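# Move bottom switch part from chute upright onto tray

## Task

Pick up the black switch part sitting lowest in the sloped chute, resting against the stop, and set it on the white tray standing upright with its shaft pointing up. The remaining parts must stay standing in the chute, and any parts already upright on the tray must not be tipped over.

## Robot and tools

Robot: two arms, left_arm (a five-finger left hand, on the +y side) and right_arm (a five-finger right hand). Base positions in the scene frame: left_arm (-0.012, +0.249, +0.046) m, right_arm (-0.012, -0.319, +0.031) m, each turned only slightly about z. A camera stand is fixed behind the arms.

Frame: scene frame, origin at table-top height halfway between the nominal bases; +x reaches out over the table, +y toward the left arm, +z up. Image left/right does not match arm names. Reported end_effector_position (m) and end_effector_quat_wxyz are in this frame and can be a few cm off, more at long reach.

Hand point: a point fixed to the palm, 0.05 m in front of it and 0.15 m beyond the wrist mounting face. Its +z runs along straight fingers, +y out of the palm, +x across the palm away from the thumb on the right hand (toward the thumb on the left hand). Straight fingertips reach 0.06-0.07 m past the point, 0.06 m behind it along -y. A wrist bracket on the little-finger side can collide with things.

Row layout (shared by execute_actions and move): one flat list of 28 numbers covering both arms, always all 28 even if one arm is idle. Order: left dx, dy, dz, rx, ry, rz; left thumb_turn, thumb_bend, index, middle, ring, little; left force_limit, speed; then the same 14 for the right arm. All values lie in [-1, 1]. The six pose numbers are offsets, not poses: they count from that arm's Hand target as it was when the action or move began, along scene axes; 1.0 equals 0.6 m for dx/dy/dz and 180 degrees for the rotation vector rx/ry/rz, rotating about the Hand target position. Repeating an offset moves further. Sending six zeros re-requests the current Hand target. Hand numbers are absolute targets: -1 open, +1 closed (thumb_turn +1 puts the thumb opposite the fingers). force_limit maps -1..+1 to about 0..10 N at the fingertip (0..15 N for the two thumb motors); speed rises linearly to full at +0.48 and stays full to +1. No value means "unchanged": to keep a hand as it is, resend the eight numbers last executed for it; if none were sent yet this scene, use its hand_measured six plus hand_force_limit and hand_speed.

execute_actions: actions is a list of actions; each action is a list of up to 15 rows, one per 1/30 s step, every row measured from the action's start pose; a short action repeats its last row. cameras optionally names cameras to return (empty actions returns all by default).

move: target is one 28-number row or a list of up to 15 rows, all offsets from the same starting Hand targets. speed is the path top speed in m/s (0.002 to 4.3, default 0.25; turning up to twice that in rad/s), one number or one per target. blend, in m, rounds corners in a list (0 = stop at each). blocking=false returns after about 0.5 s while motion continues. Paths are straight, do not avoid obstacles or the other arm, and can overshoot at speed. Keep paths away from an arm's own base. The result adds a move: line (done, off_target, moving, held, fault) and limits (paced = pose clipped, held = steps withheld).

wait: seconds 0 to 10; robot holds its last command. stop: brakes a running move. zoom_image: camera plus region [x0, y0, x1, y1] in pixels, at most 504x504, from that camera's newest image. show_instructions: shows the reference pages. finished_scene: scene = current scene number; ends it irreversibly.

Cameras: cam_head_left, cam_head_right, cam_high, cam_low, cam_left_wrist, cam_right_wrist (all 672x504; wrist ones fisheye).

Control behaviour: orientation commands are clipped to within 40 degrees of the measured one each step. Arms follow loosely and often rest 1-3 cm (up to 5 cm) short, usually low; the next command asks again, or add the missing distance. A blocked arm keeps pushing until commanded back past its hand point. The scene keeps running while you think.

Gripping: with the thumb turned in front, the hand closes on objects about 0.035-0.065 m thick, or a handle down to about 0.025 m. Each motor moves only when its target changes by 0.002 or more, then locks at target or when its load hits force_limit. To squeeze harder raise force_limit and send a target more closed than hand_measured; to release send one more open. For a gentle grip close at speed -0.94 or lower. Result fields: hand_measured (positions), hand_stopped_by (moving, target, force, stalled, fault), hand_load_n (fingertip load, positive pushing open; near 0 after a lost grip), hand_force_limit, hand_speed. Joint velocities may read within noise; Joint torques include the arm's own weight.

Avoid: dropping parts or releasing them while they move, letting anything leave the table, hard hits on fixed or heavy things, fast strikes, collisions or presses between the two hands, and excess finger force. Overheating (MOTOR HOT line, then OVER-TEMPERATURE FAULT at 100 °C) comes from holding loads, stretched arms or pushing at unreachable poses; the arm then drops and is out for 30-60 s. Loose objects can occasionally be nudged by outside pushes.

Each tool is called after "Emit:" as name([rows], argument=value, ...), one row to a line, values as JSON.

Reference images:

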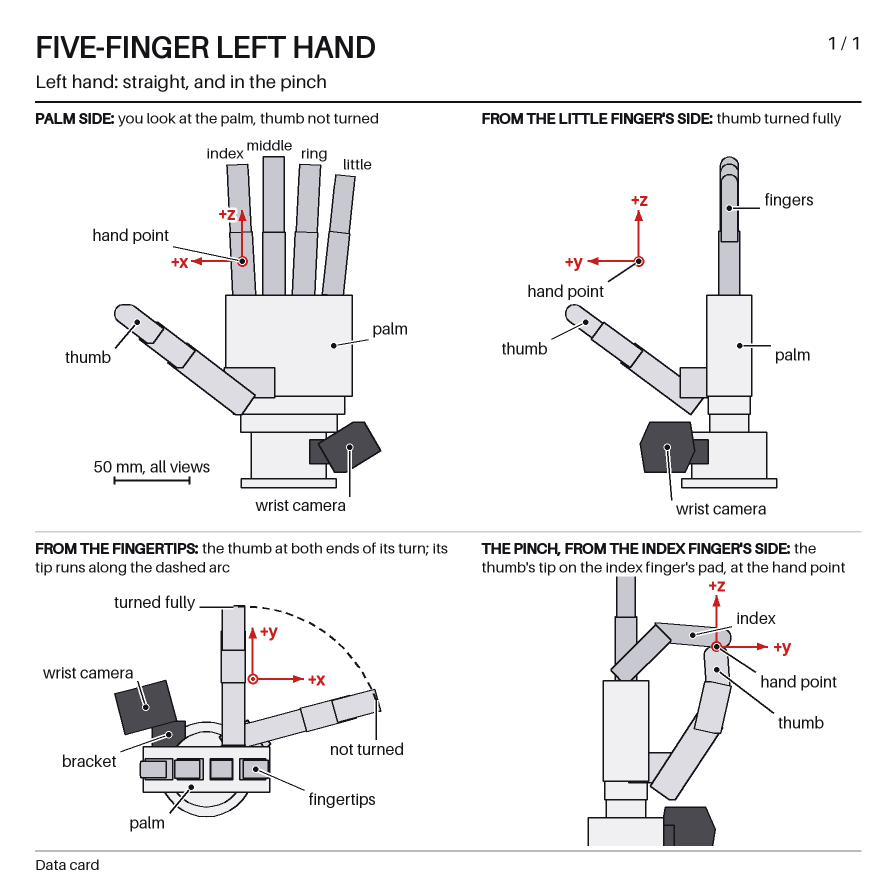

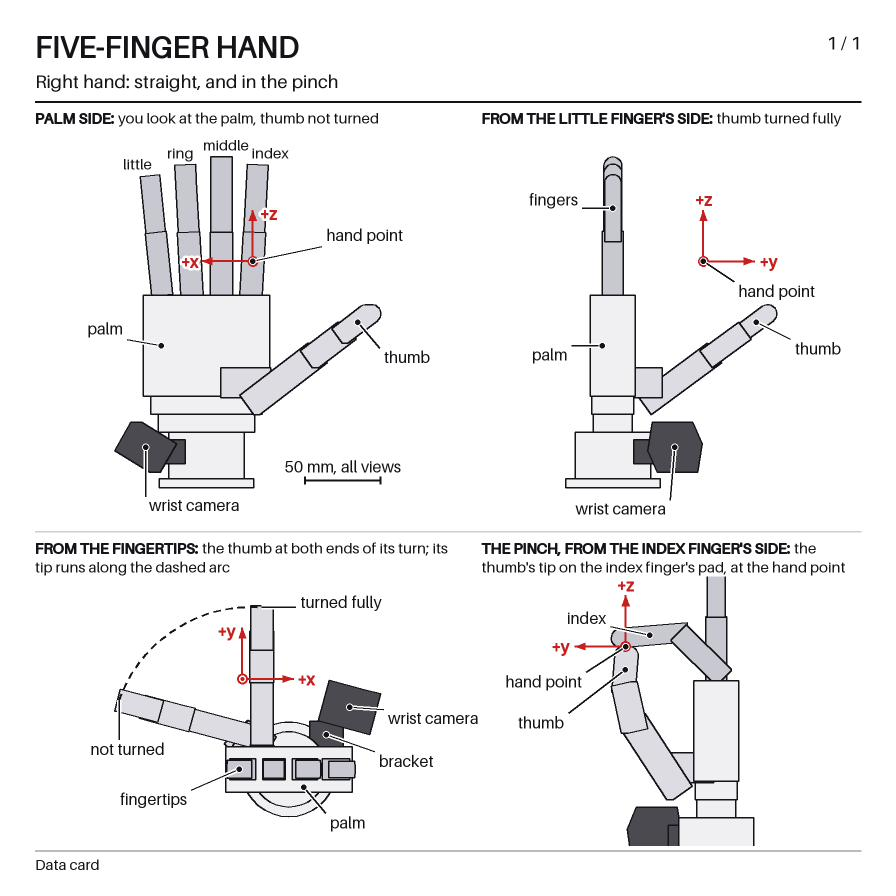

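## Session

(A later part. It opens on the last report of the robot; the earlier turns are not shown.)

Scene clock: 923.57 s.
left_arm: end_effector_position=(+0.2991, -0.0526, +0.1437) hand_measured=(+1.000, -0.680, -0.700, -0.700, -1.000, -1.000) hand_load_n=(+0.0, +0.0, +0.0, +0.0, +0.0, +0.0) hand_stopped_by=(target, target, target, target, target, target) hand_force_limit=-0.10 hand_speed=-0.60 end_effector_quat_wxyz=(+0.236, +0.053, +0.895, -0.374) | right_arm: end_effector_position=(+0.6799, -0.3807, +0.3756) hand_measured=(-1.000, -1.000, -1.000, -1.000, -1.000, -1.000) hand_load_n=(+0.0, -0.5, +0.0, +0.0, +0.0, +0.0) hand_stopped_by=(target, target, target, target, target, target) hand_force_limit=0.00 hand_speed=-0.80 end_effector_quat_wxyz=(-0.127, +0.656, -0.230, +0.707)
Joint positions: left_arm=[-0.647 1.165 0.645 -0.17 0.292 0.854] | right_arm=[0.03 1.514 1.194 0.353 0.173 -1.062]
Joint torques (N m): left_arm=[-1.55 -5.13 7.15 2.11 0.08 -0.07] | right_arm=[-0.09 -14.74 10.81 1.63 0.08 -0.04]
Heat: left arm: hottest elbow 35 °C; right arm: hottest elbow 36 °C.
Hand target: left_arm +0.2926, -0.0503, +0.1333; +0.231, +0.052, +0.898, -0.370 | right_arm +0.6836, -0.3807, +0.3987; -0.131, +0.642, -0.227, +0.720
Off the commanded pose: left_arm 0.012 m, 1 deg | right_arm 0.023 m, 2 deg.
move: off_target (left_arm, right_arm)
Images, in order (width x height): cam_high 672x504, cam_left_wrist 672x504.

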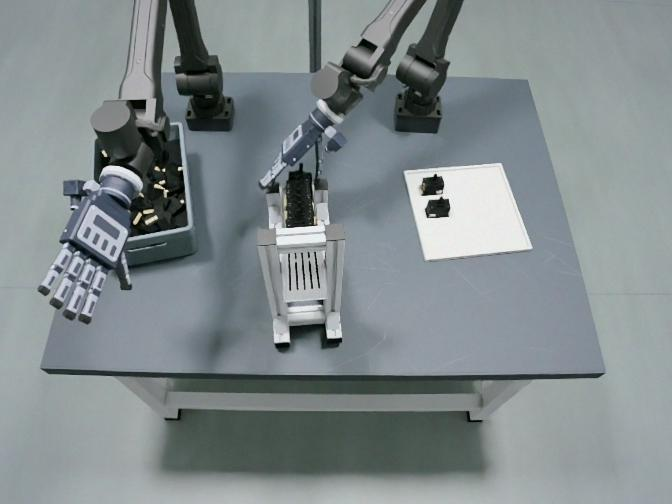

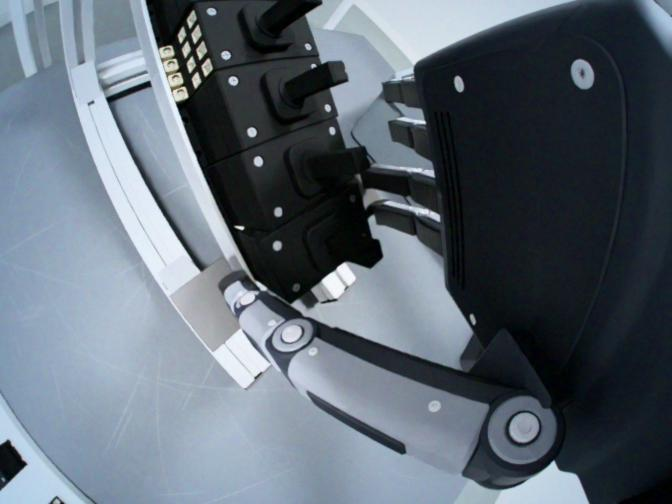

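Emit:
move(target=[-0.0133,-0.001,-0.003,0,0,0,1,-0.68,-0.7,-0.7,-1,-1,-0.1,-0.6,0,0,0,0,0,0,-1,-1,-1,-1,-1,-1,0,-0.8], speed=0.04, cameras=["cam_left_wrist","cam_high"])

Emit:
zoom_image(camera="cam_left_wrist", region=[160, 100, 440, 340])

Emit:
zoom_image(camera="cam_high", region=[250, 110, 350, 210])

Scene clock: 956.77 s.
left_arm: end_effector_position=(+0.2922, -0.0532, +0.1403) hand_measured=(+1.000, -0.680, -0.700, -0.700, -1.000, -1.000) hand_load_n=(+0.0, +0.0, +0.0, +1.0, +0.0, +0.0) hand_stopped_by=(target, target, target, target, target, target) hand_force_limit=-0.10 hand_speed=-0.60 end_effector_quat_wxyz=(+0.237, +0.055, +0.896, -0.372) | right_arm: end_effector_position=(+0.6799, -0.3807, +0.3756) hand_measured=(-1.000, -1.000, -1.000, -1.000, -1.000, -1.000) hand_load_n=(+0.0, +0.0, +0.0, +0.0, +0.0, +0.0) hand_stopped_by=(target, target, target, target, target, target) hand_force_limit=0.00 hand_speed=-0.80 end_effector_quat_wxyz=(-0.127, +0.656, -0.230, +0.707)
Joint positions: left_arm=[-0.665 1.156 0.629 -0.162 0.277 0.848] | right_arm=[0.03 1.514 1.194 0.353 0.173 -1.062]
Joint torques (N m): left_arm=[-1.55 -5.3 7.01 1.99 0.12 -0.11] | right_arm=[-0.09 -14.74 10.81 1.63 0.08 -0.04]
Heat: left arm: hottest elbow 35 °C; right arm: hottest elbow 36 °C.
Hand target: left_arm +0.2848, -0.0508, +0.1316; +0.231, +0.052, +0.898, -0.370 | right_arm +0.6836, -0.3807, +0.3987; -0.131, +0.642, -0.227, +0.720
Off the commanded pose: left_arm 0.012 m, 1 deg | right_arm 0.023 m, 2 deg.
move: off_target (left_arm, right_arm)
Images, in order (width x height): cam_high 672x504, cam_left_wrist 672x504.

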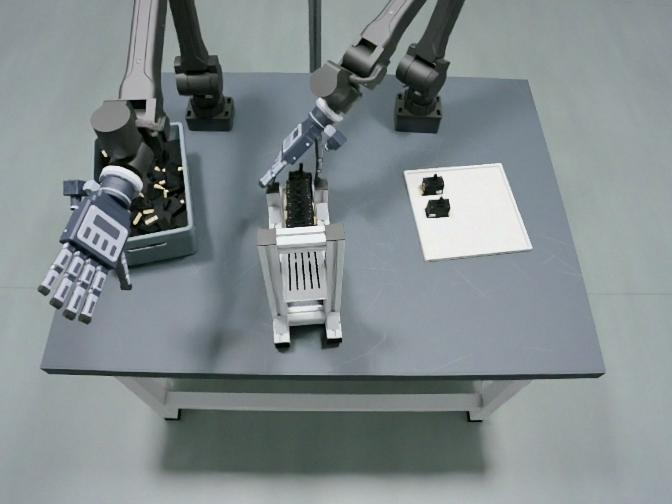

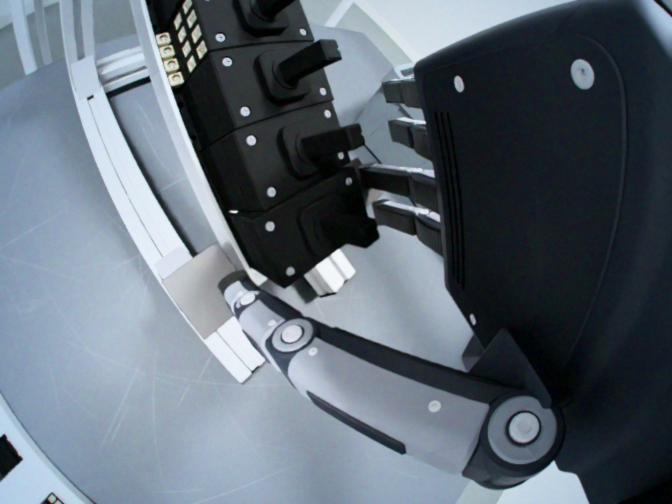

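Scaled by 1.800 from the camera's 672x504 image, which has a finer 960x720 frame.

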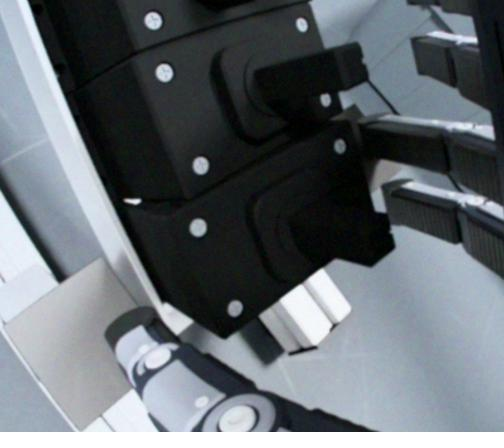

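Scaled by 5.040.

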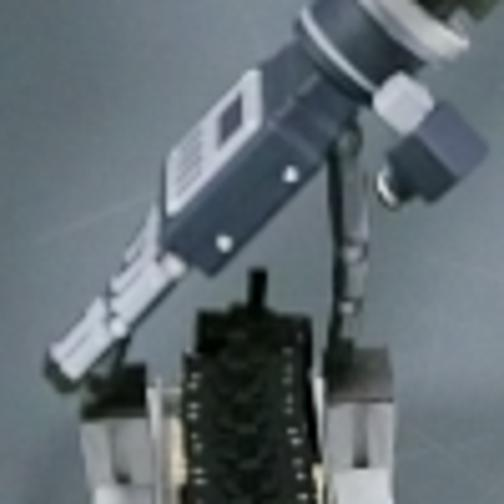

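Emit:
move(target=[0.0033,0,-0.0075,0,0,0,1,-0.62,-0.6,-0.6,-1,-1,-0.1,-0.8,0,0,0,0,0,0,-1,-1,-1,-1,-1,-1,0,-0.8], speed=0.04, cameras=["cam_left_wrist","cam_high"])

Emit:
zoom_image(camera="cam_left_wrist", region=[160, 100, 440, 340])

Emit:
zoom_image(camera="cam_high", region=[250, 110, 350, 210])

Scene clock: 1004.60 s.
left_arm: end_effector_position=(+0.2919, -0.0561, +0.1416) hand_measured=(+1.000, -0.620, -0.600, -0.600, -1.000, -1.000) hand_load_n=(+0.0, +0.0, -0.5, +0.0, +0.0, +0.0) hand_stopped_by=(target, target, target, target, target, target) hand_force_limit=-0.10 hand_speed=-0.80 end_effector_quat_wxyz=(+0.239, +0.057, +0.893, -0.377) | right_arm: end_effector_position=(+0.6799, -0.3807, +0.3756) hand_measured=(-1.000, -1.000, -1.000, -1.000, -1.000, -1.000) hand_load_n=(+0.0, +0.0, +0.0, +0.0, +0.0, +0.0) hand_stopped_by=(target, target, target, target, target, target) hand_force_limit=0.00 hand_speed=-0.80 end_effector_quat_wxyz=(-0.127, +0.656, -0.230, +0.707)
Joint positions: left_arm=[-0.669 1.155 0.626 -0.148 0.279 0.847] | right_arm=[0.03 1.514 1.194 0.353 0.173 -1.062]
Joint torques (N m): left_arm=[-1.03 -4.31 7.01 2.14 0.16 -0.09] | right_arm=[-0.09 -14.74 10.81 1.63 0.08 -0.04]
Heat: left arm: hottest elbow 34 °C; right arm: hottest elbow 36 °C.
Hand target: left_arm +0.2867, -0.0509, +0.1271; +0.231, +0.052, +0.898, -0.370 | right_arm +0.6836, -0.3807, +0.3987; -0.131, +0.642, -0.227, +0.720
Off the commanded pose: left_arm 0.016 m, 2 deg | right_arm 0.023 m, 2 deg.
move: off_target (left_arm, right_arm)
Images, in order (width x height): cam_high 672x504, cam_left_wrist 672x504.

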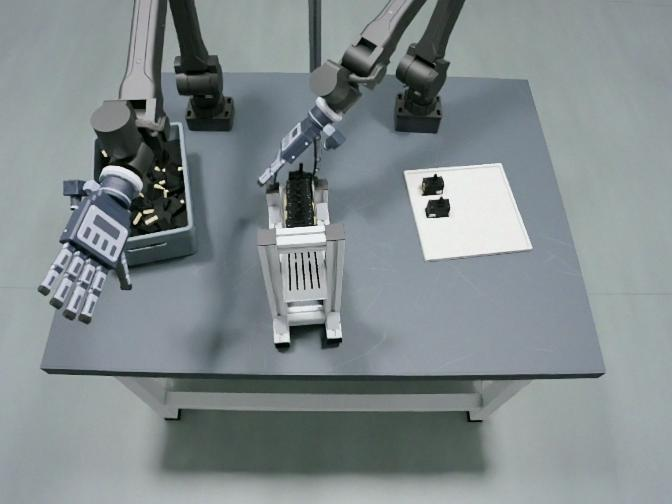

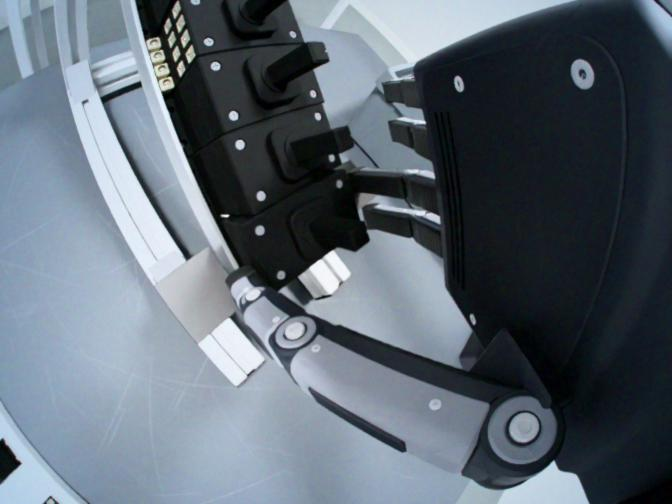

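Scaled by 1.800 from the camera's 672x504 image, which has a finer 960x720 frame.

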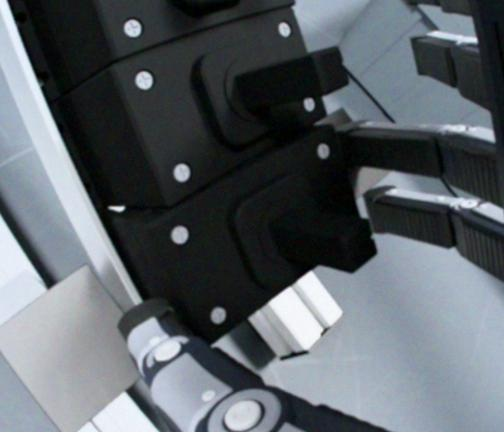

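Scaled by 5.040.

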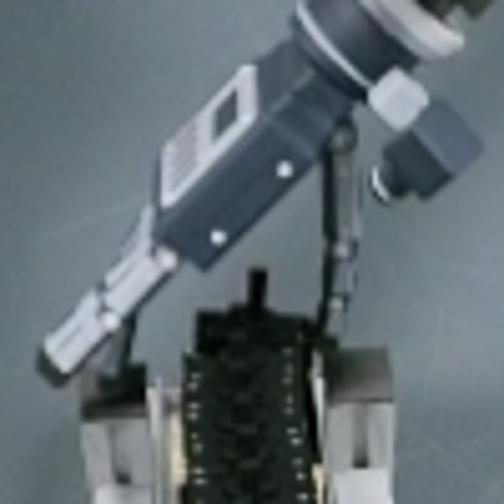

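Emit:
move(target=[-0.001,0,0.008,0,0,0,1,-0.45,-0.5,-0.5,-1,-1,-0.1,-0.88,0,0,0,0,0,0,-1,-1,-1,-1,-1,-1,0,-0.8], speed=0.04, cameras=["cam_left_wrist","cam_high"])

Emit:
zoom_image(camera="cam_left_wrist", region=[160, 100, 440, 340])

Emit:
zoom_image(camera="cam_high", region=[250, 110, 350, 210])

Scene clock: 1041.27 s.
left_arm: end_effector_position=(+0.2910, -0.0578, +0.1431) hand_measured=(+1.000, -0.450, -0.500, -0.500, -1.000, -1.000) hand_load_n=(-0.5, +1.5, +1.0, +2.0, +0.0, +0.0) hand_stopped_by=(target, target, target, target, target, target) hand_force_limit=-0.10 hand_speed=-0.88 end_effector_quat_wxyz=(+0.239, +0.059, +0.892, -0.380) | right_arm: end_effector_position=(+0.6799, -0.3807, +0.3756) hand_measured=(-1.000, -1.000, -1.000, -1.000, -1.000, -1.000) hand_load_n=(+0.0, +0.0, +0.0, +0.0, +0.0, +0.0) hand_stopped_by=(target, target, target, target, target, target) hand_force_limit=0.00 hand_speed=-0.80 end_effector_quat_wxyz=(-0.127, +0.656, -0.230, +0.707)
Joint positions: left_arm=[-0.671 1.152 0.626 -0.144 0.284 0.846] | right_arm=[0.03 1.514 1.194 0.353 0.173 -1.062]
Joint torques (N m): left_arm=[-1.03 -4.84 7.58 1.25 -0.09 -0.1] | right_arm=[-0.09 -14.74 10.81 1.63 0.08 -0.04]
Heat: left arm: hottest elbow 32 °C; right arm: hottest elbow 36 °C.
Hand target: left_arm +0.2860, -0.0508, +0.1317; +0.231, +0.052, +0.898, -0.370 | right_arm +0.6836, -0.3807, +0.3987; -0.131, +0.642, -0.227, +0.720
Off the commanded pose: left_arm 0.014 m, 2 deg | right_arm 0.023 m, 2 deg.
move: off_target (left_arm, right_arm)
Images, in order (width x height): cam_high 672x504, cam_left_wrist 672x504.

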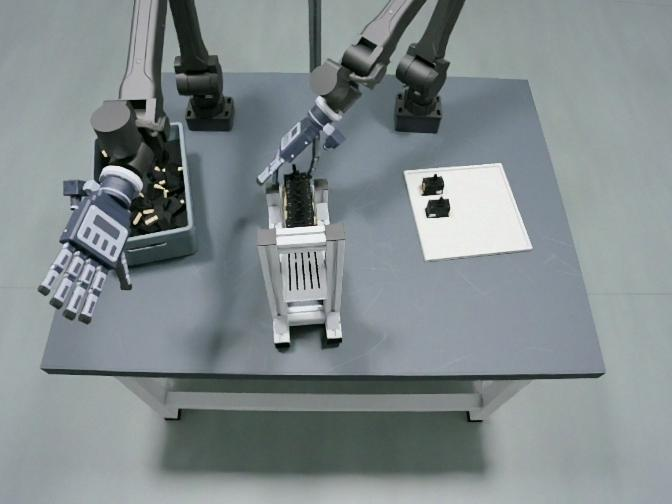

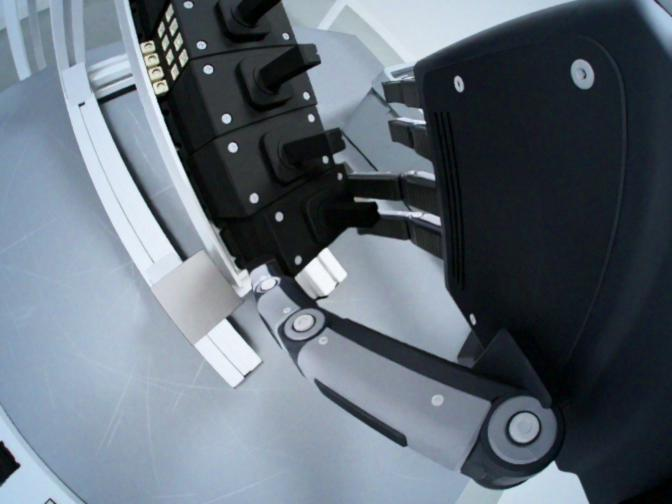

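Scaled by 1.800 from the camera's 672x504 image, which has a finer 960x720 frame.

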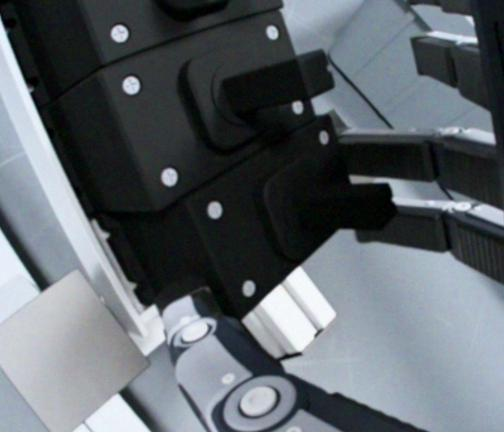

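Scaled by 5.040.

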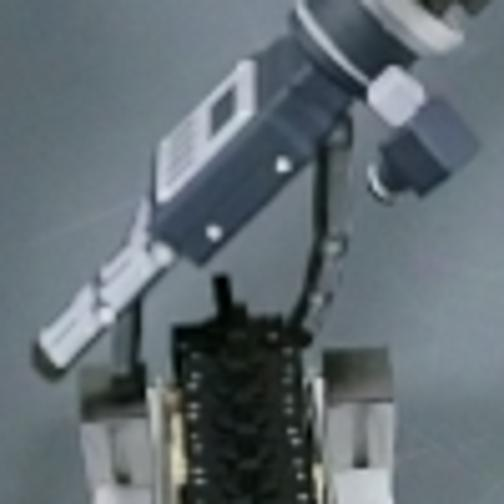

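Emit:
zoom_image(camera="cam_high", region=[275, 150, 335, 195])

Emit:
wait(seconds=0, cameras=["cam_low","cam_head_left","cam_left_wrist"])

Emit:
zoom_image(camera="cam_left_wrist", region=[220, 160, 360, 300])

Scaled by 8.400.

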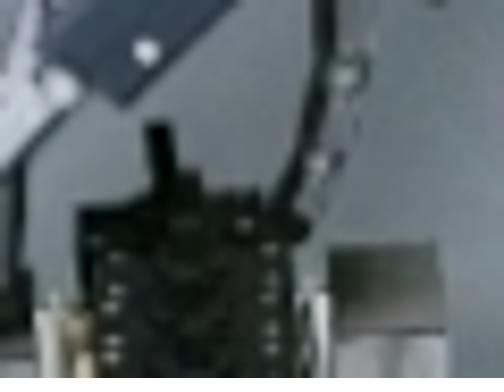

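Scene clock: 1056.97 s.
left_arm: end_effector_position=(+0.2910, -0.0578, +0.1431) hand_measured=(+1.000, -0.450, -0.500, -0.500, -1.000, -1.000) hand_load_n=(+0.0, +1.0, +0.5, +2.0, +0.0, +0.0) hand_stopped_by=(target, target, target, target, target, target) hand_force_limit=-0.10 hand_speed=-0.88 end_effector_quat_wxyz=(+0.239, +0.059, +0.892, -0.380) | right_arm: end_effector_position=(+0.6799, -0.3807, +0.3756) hand_measured=(-1.000, -1.000, -1.000, -1.000, -1.000, -1.000) hand_load_n=(+0.0, +0.0, +0.0, +0.0, +0.0, +0.0) hand_stopped_by=(target, target, target, target, target, target) hand_force_limit=0.00 hand_speed=-0.80 end_effector_quat_wxyz=(-0.127, +0.656, -0.230, +0.707)
Joint positions: left_arm=[-0.671 1.152 0.626 -0.144 0.284 0.846] | right_arm=[0.03 1.514 1.194 0.353 0.173 -1.062]
Joint torques (N m): left_arm=[-0.97 -4.84 7.58 1.25 -0.1 -0.09] | right_arm=[-0.09 -14.74 10.82 1.63 0.08 -0.04]
Heat: left arm: hottest elbow 32 °C; right arm: hottest elbow 36 °C.
Hand target: left_arm +0.2860, -0.0508, +0.1317; +0.231, +0.052, +0.898, -0.370 | right_arm +0.6836, -0.3807, +0.3987; -0.131, +0.642, -0.227, +0.720
Off the commanded pose: left_arm 0.014 m, 2 deg | right_arm 0.023 m, 2 deg.
Images, in order (width x height): cam_head_left 672x504, cam_low 672x504, cam_left_wrist 672x504.

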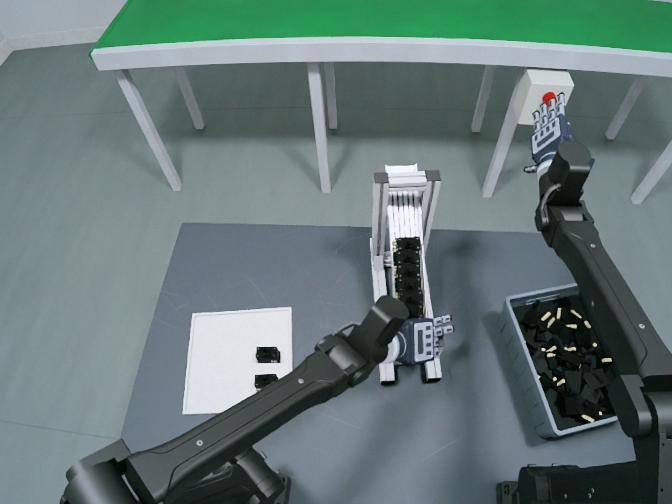

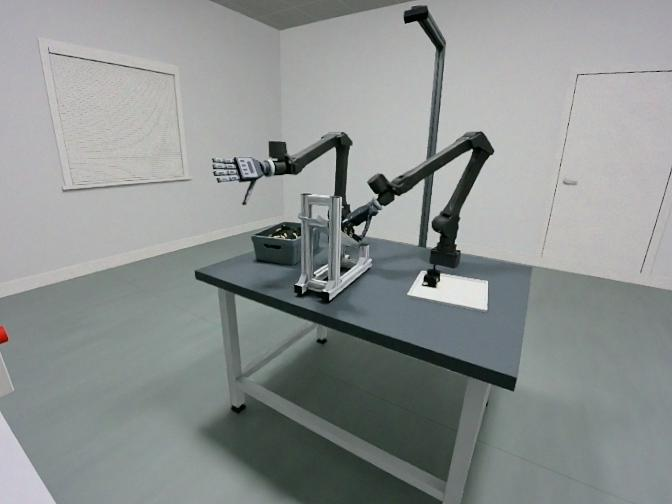

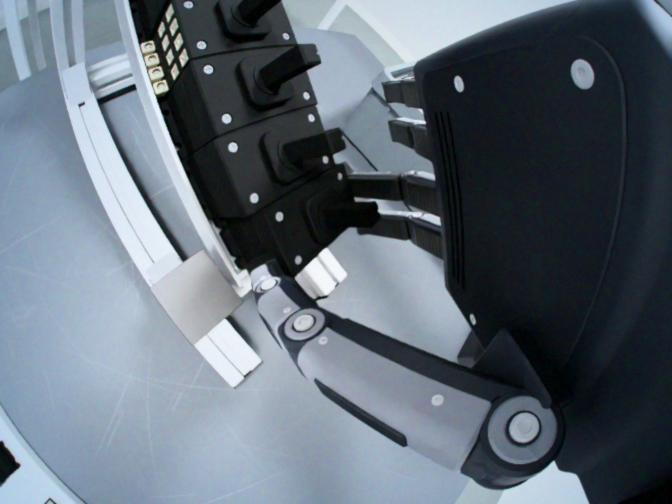

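Scaled by 3.600 from the camera's 672x504 image, which has a finer 960x720 frame.

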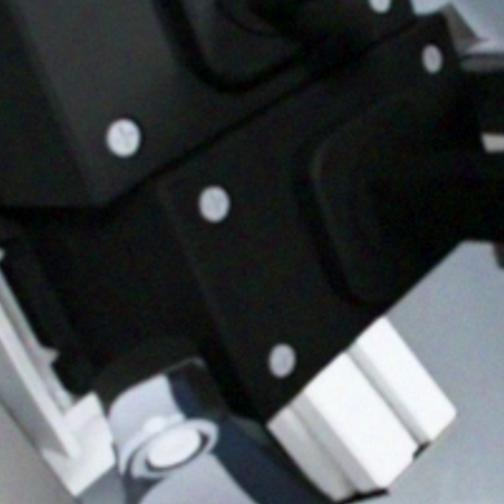

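Emit:
move(target=[0.0065,-0.001,-0.001,0,0,0,1,-0.53,-0.58,-0.58,-1,-1,-0.1,-0.9,0,0,0,0,0,0,-1,-1,-1,-1,-1,-1,0,-0.8], speed=0.04, cameras=["cam_left_wrist","cam_high"])

Emit:
zoom_image(camera="cam_left_wrist", region=[160, 100, 440, 340])

Emit:
zoom_image(camera="cam_high", region=[250, 110, 350, 210])

Scene clock: 1104.77 s.
left_arm: end_effector_position=(+0.2914, -0.0575, +0.1432) hand_measured=(+1.000, -0.530, -0.580, -0.580, -1.000, -1.000) hand_load_n=(+0.0, +0.0, +0.0, +0.0, +0.0, +0.0) hand_stopped_by=(target, target, target, target, target, target) hand_force_limit=-0.10 hand_speed=-0.90 end_effector_quat_wxyz=(+0.240, +0.059, +0.892, -0.379) | right_arm: end_effector_position=(+0.6799, -0.3807, +0.3756) hand_measured=(-1.000, -1.000, -1.000, -1.000, -1.000, -1.000) hand_load_n=(+0.0, +0.0, +0.0, +0.0, +0.0, +0.0) hand_stopped_by=(target, target, target, target, target, target) hand_force_limit=0.00 hand_speed=-0.80 end_effector_quat_wxyz=(-0.127, +0.656, -0.230, +0.707)
Joint positions: left_arm=[-0.671 1.152 0.626 -0.144 0.281 0.846] | right_arm=[0.03 1.514 1.194 0.353 0.173 -1.062]
Joint torques (N m): left_arm=[-0.5 -4.01 8.09 1.37 0.23 -0.06] | right_arm=[-0.03 -14.74 10.81 1.63 0.08 -0.04]
Heat: left arm: hottest elbow 32 °C; right arm: hottest elbow 36 °C.
Hand target: left_arm +0.2899, -0.0514, +0.1312; +0.231, +0.052, +0.898, -0.370 | right_arm +0.6836, -0.3807, +0.3987; -0.131, +0.642, -0.227, +0.720
Off the commanded pose: left_arm 0.014 m, 2 deg | right_arm 0.023 m, 2 deg.
move: off_target (left_arm, right_arm)
Images, in order (width x height): cam_high 672x504, cam_left_wrist 672x504.

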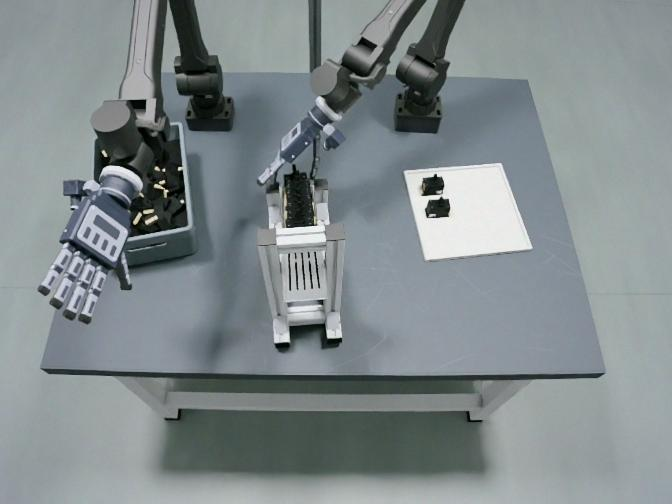

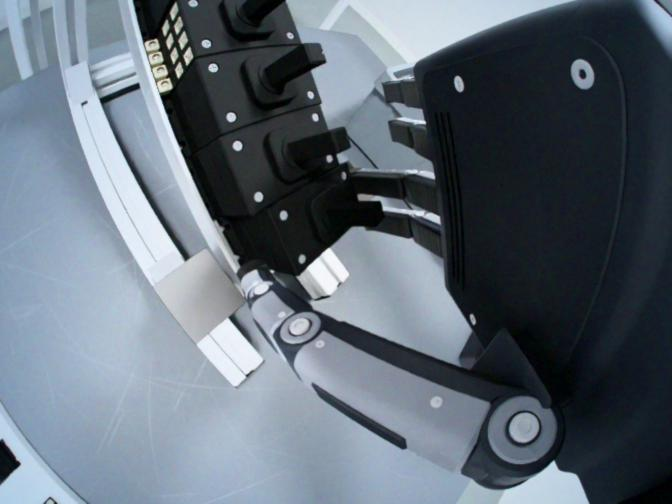

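Scaled by 1.800 from the camera's 672x504 image, which has a finer 960x720 frame.

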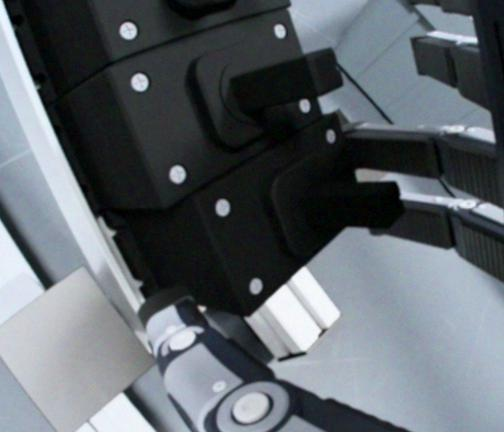

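Scaled by 5.040.

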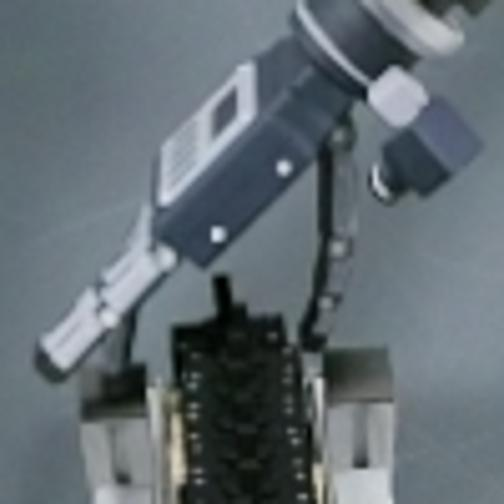

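Emit:
move(target=[0.01,0.001,0.001,0,0,0,1,-0.53,-0.58,-0.58,-1,-1,-0.1,-0.9,0,0,0,0,0,0,-1,-1,-1,-1,-1,-1,0,-0.8], speed=0.04, cameras=["cam_left_wrist","cam_high"])

Emit:
zoom_image(camera="cam_left_wrist", region=[160, 100, 440, 340])

Emit:
zoom_image(camera="cam_high", region=[250, 110, 350, 210])

Scene clock: 1112.87 s.
left_arm: end_effector_position=(+0.2921, -0.0565, +0.1421) hand_measured=(+1.000, -0.530, -0.580, -0.580, -1.000, -1.000) hand_load_n=(+0.0, +0.0, +0.5, +0.5, -0.5, +0.0) hand_stopped_by=(target, target, target, target, target, target) hand_force_limit=-0.10 hand_speed=-0.90 end_effector_quat_wxyz=(+0.237, +0.057, +0.892, -0.381) | right_arm: end_effector_position=(+0.6799, -0.3807, +0.3756) hand_measured=(-1.000, -1.000, -1.000, -1.000, -1.000, -1.000) hand_load_n=(+0.0, +0.0, +0.0, +0.0, +0.0, +0.0) hand_stopped_by=(target, target, target, target, target, target) hand_force_limit=0.00 hand_speed=-0.80 end_effector_quat_wxyz=(-0.127, +0.656, -0.230, +0.707)
Joint positions: left_arm=[-0.663 1.155 0.626 -0.144 0.293 0.846] | right_arm=[0.03 1.514 1.194 0.353 0.173 -1.062]
Joint torques (N m): left_arm=[-0.15 -3.43 8.94 1.31 0.17 0.02] | right_arm=[-0.09 -14.74 10.81 1.63 0.08 -0.04]
Heat: left arm: hottest elbow 32 °C; right arm: hottest elbow 36 °C.
Hand target: left_arm +0.2960, -0.0508, +0.1318; +0.231, +0.052, +0.898, -0.370 | right_arm +0.6836, -0.3807, +0.3987; -0.131, +0.642, -0.227, +0.720
Off the commanded pose: left_arm 0.012 m, 2 deg | right_arm 0.023 m, 2 deg.
move: off_target (left_arm, right_arm)
Images, in order (width x height): cam_high 672x504, cam_left_wrist 672x504.

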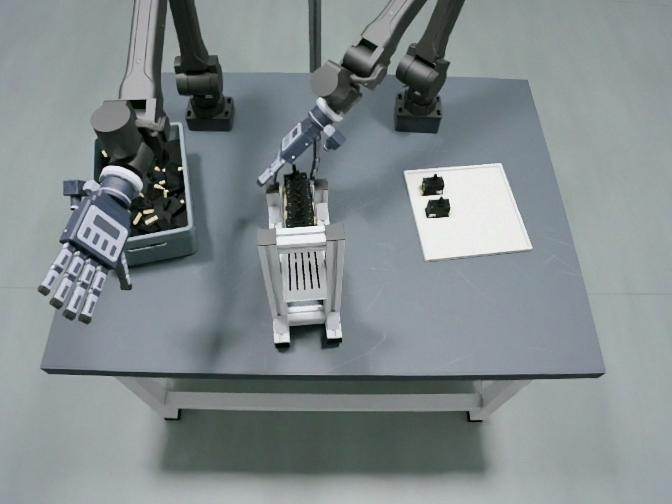

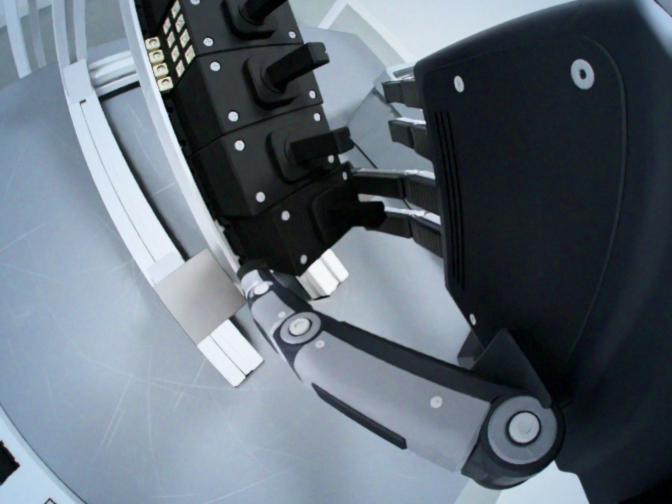

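Scaled by 1.800 from the camera's 672x504 image, which has a finer 960x720 frame.

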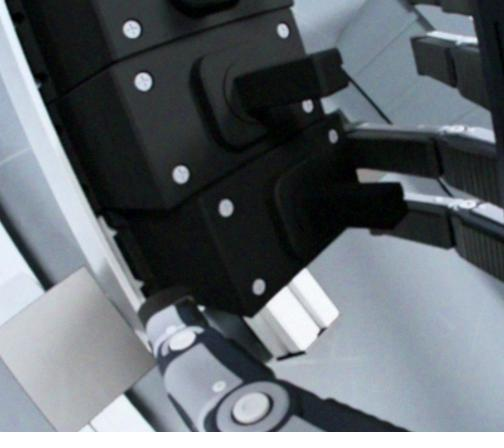

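Scaled by 5.040.

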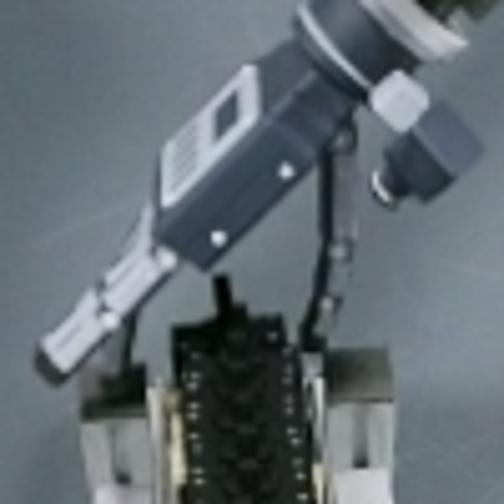

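Emit:
move(target=[0.01,0.0,-0.001,0,0,0,1,-0.53,-0.58,-0.58,-1,-1,-0.1,-0.9,0,0,0,0,0,0,-1,-1,-1,-1,-1,-1,0,-0.8], speed=0.04, cameras=["cam_left_wrist","cam_high"])

Emit:
zoom_image(camera="cam_left_wrist", region=[160, 100, 440, 340])

Emit:
zoom_image(camera="cam_high", region=[250, 110, 350, 210])

Scene clock: 1120.23 s.
left_arm: end_effector_position=(+0.2923, -0.0559, +0.1412) hand_measured=(+1.000, -0.530, -0.580, -0.580, -1.000, -1.000) hand_load_n=(+0.0, +0.0, +0.5, +1.5, +0.0, +0.0) hand_stopped_by=(target, target, target, target, target, target) hand_force_limit=-0.10 hand_speed=-0.90 end_effector_quat_wxyz=(+0.233, +0.057, +0.892, -0.384) | right_arm: end_effector_position=(+0.6799, -0.3807, +0.3756) hand_measured=(-1.000, -1.000, -1.000, -1.000, -1.000, -1.000) hand_load_n=(+0.0, +0.0, +0.0, +0.0, +0.0, +0.0) hand_stopped_by=(target, target, target, target, target, target) hand_force_limit=0.00 hand_speed=-0.80 end_effector_quat_wxyz=(-0.127, +0.656, -0.230, +0.707)
Joint positions: left_arm=[-0.655 1.158 0.626 -0.144 0.308 0.846] | right_arm=[0.03 1.514 1.194 0.353 0.173 -1.062]
Joint torques (N m): left_arm=[0.03 -2.67 9.72 1.39 -0.03 0.1] | right_arm=[-0.03 -14.68 10.81 1.65 0.08 -0.04]
Heat: left arm: hottest elbow 32 °C; right arm: hottest elbow 36 °C.
Hand target: left_arm +0.3019, -0.0508, +0.1312; +0.231, +0.052, +0.898, -0.370 | right_arm +0.6836, -0.3807, +0.3987; -0.131, +0.642, -0.227, +0.720
Off the commanded pose: left_arm 0.015 m, 2 deg | right_arm 0.023 m, 2 deg.
move: off_target (left_arm, right_arm)
Images, in order (width x height): cam_high 672x504, cam_left_wrist 672x504.

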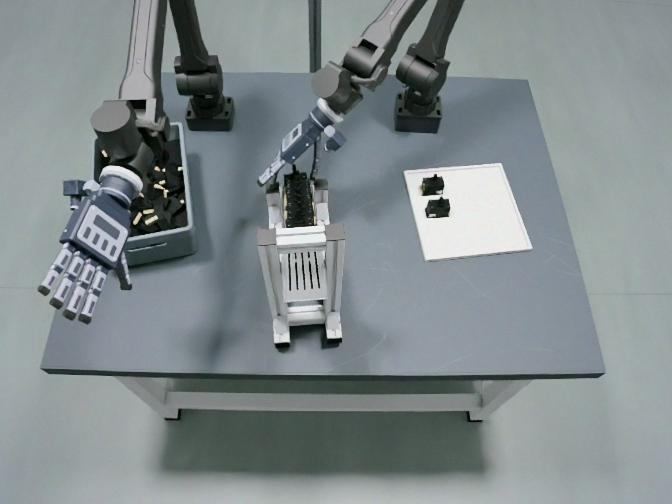

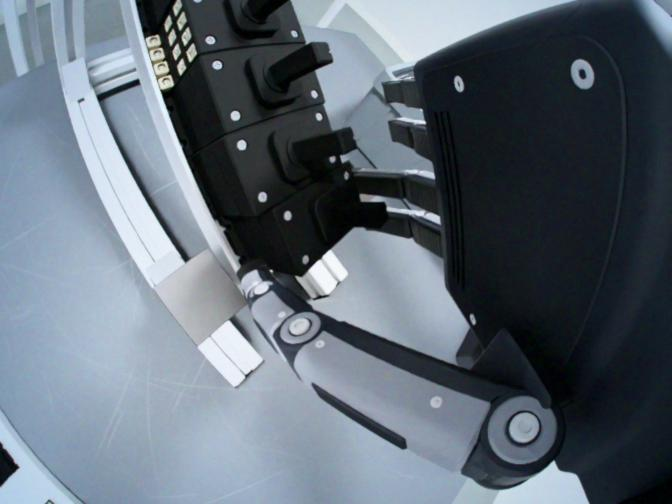

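Scaled by 1.800 from the camera's 672x504 image, which has a finer 960x720 frame.

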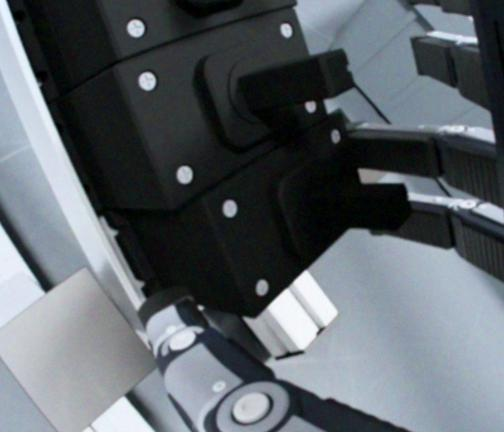

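Scaled by 5.040.

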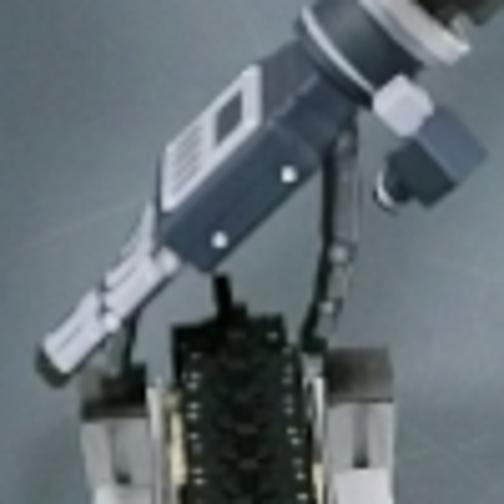

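Emit:
move([
  [0,0,0,0,0,0,1,-0.55,-0.75,-0.75,-1,-1,-0.1,-0.8,0,0,0,0,0,0,-1,-1,-1,-1,-1,-1,0,-0.8],
  [-0.0375,-0.02,0.0742,0,0,0,1,-0.55,-0.75,-0.75,-1,-1,-0.1,-0.8,0,0,0,0,0,0,-1,-1,-1,-1,-1,-1,0,-0.8],
  [-0.0282,-0.004,0.0467,0,0,0,1,-0.55,-0.75,-0.75,-1,-1,-0.1,-0.8,0,0,0,0,0,0,-1,-1,-1,-1,-1,-1,0,-0.8],
], speed=0.08, cameras=["cam_left_wrist","cam_high"])

Emit:
zoom_image(camera="cam_left_wrist", region=[160, 100, 440, 340])

Emit:
zoom_image(camera="cam_high", region=[250, 110, 350, 210])

Scene clock: 1150.50 s.
left_arm: end_effector_position=(+0.2735, -0.0467, +0.1498) hand_measured=(+1.000, -0.550, -0.750, -0.750, -1.000, -1.000) hand_load_n=(+0.0, +0.0, +0.0, +0.0, +0.0, +0.0) hand_stopped_by=(target, target, target, target, target, target) hand_force_limit=-0.10 hand_speed=-0.80 end_effector_quat_wxyz=(+0.218, +0.048, +0.905, -0.363) | right_arm: end_effector_position=(+0.6799, -0.3807, +0.3756) hand_measured=(-1.000, -1.000, -1.000, -1.000, -1.000, -1.000) hand_load_n=(+0.0, +0.0, +0.0, +0.0, +0.0, +0.0) hand_stopped_by=(target, target, target, target, target, target) hand_force_limit=0.00 hand_speed=-0.80 end_effector_quat_wxyz=(-0.127, +0.656, -0.230, +0.707)
Joint positions: left_arm=[-0.684 1.101 0.639 -0.266 0.266 0.824] | right_arm=[0.03 1.514 1.194 0.353 0.173 -1.062]
Joint torques (N m): left_arm=[-0.62 -3.96 10.71 2.33 0.4 0.03] | right_arm=[-0.09 -14.74 10.81 1.63 0.08 -0.04]
Heat: left arm: hottest elbow 33 °C; right arm: hottest elbow 36 °C.
Hand target: left_arm +0.2850, -0.0533, +0.1593; +0.231, +0.052, +0.898, -0.370 | right_arm +0.6836, -0.3807, +0.3987; -0.131, +0.642, -0.227, +0.720
Off the commanded pose: left_arm 0.016 m, 2 deg | right_arm 0.023 m, 2 deg.
move: off_target (left_arm, right_arm)
Images, in order (width x height): cam_high 672x504, cam_left_wrist 672x504.

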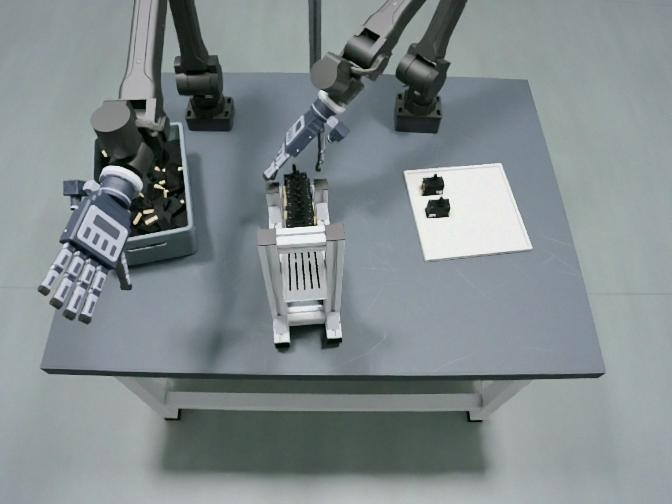

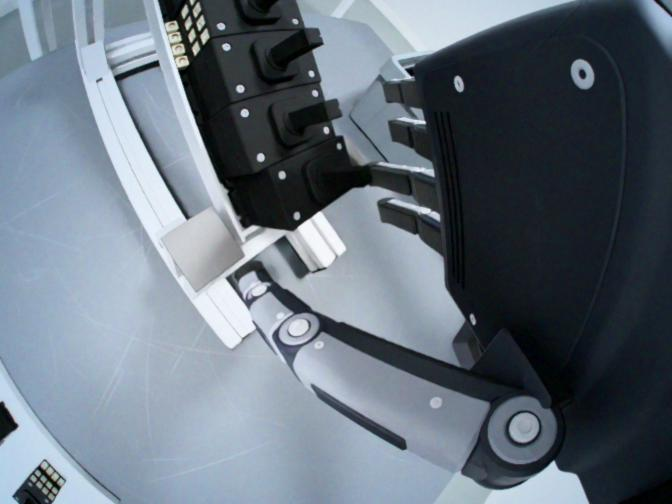

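Scaled by 1.800 from the camera's 672x504 image, which has a finer 960x720 frame.

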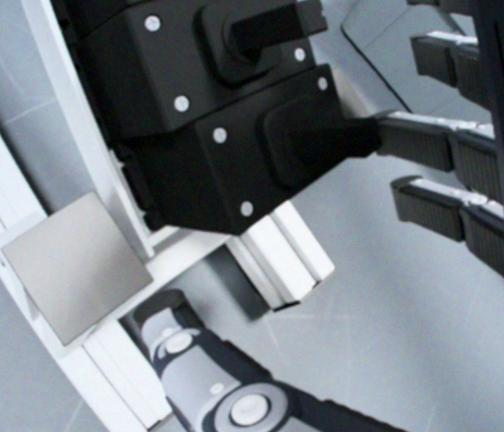

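Scaled by 5.040.

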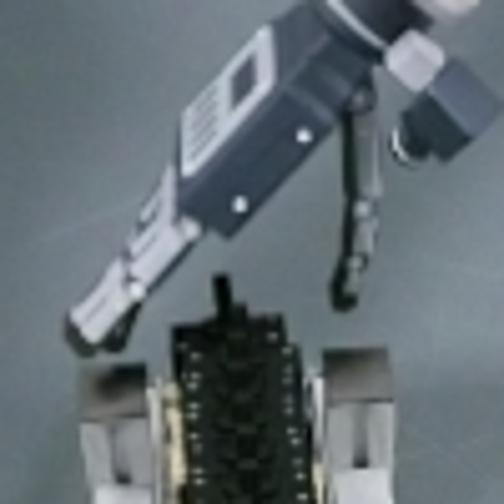

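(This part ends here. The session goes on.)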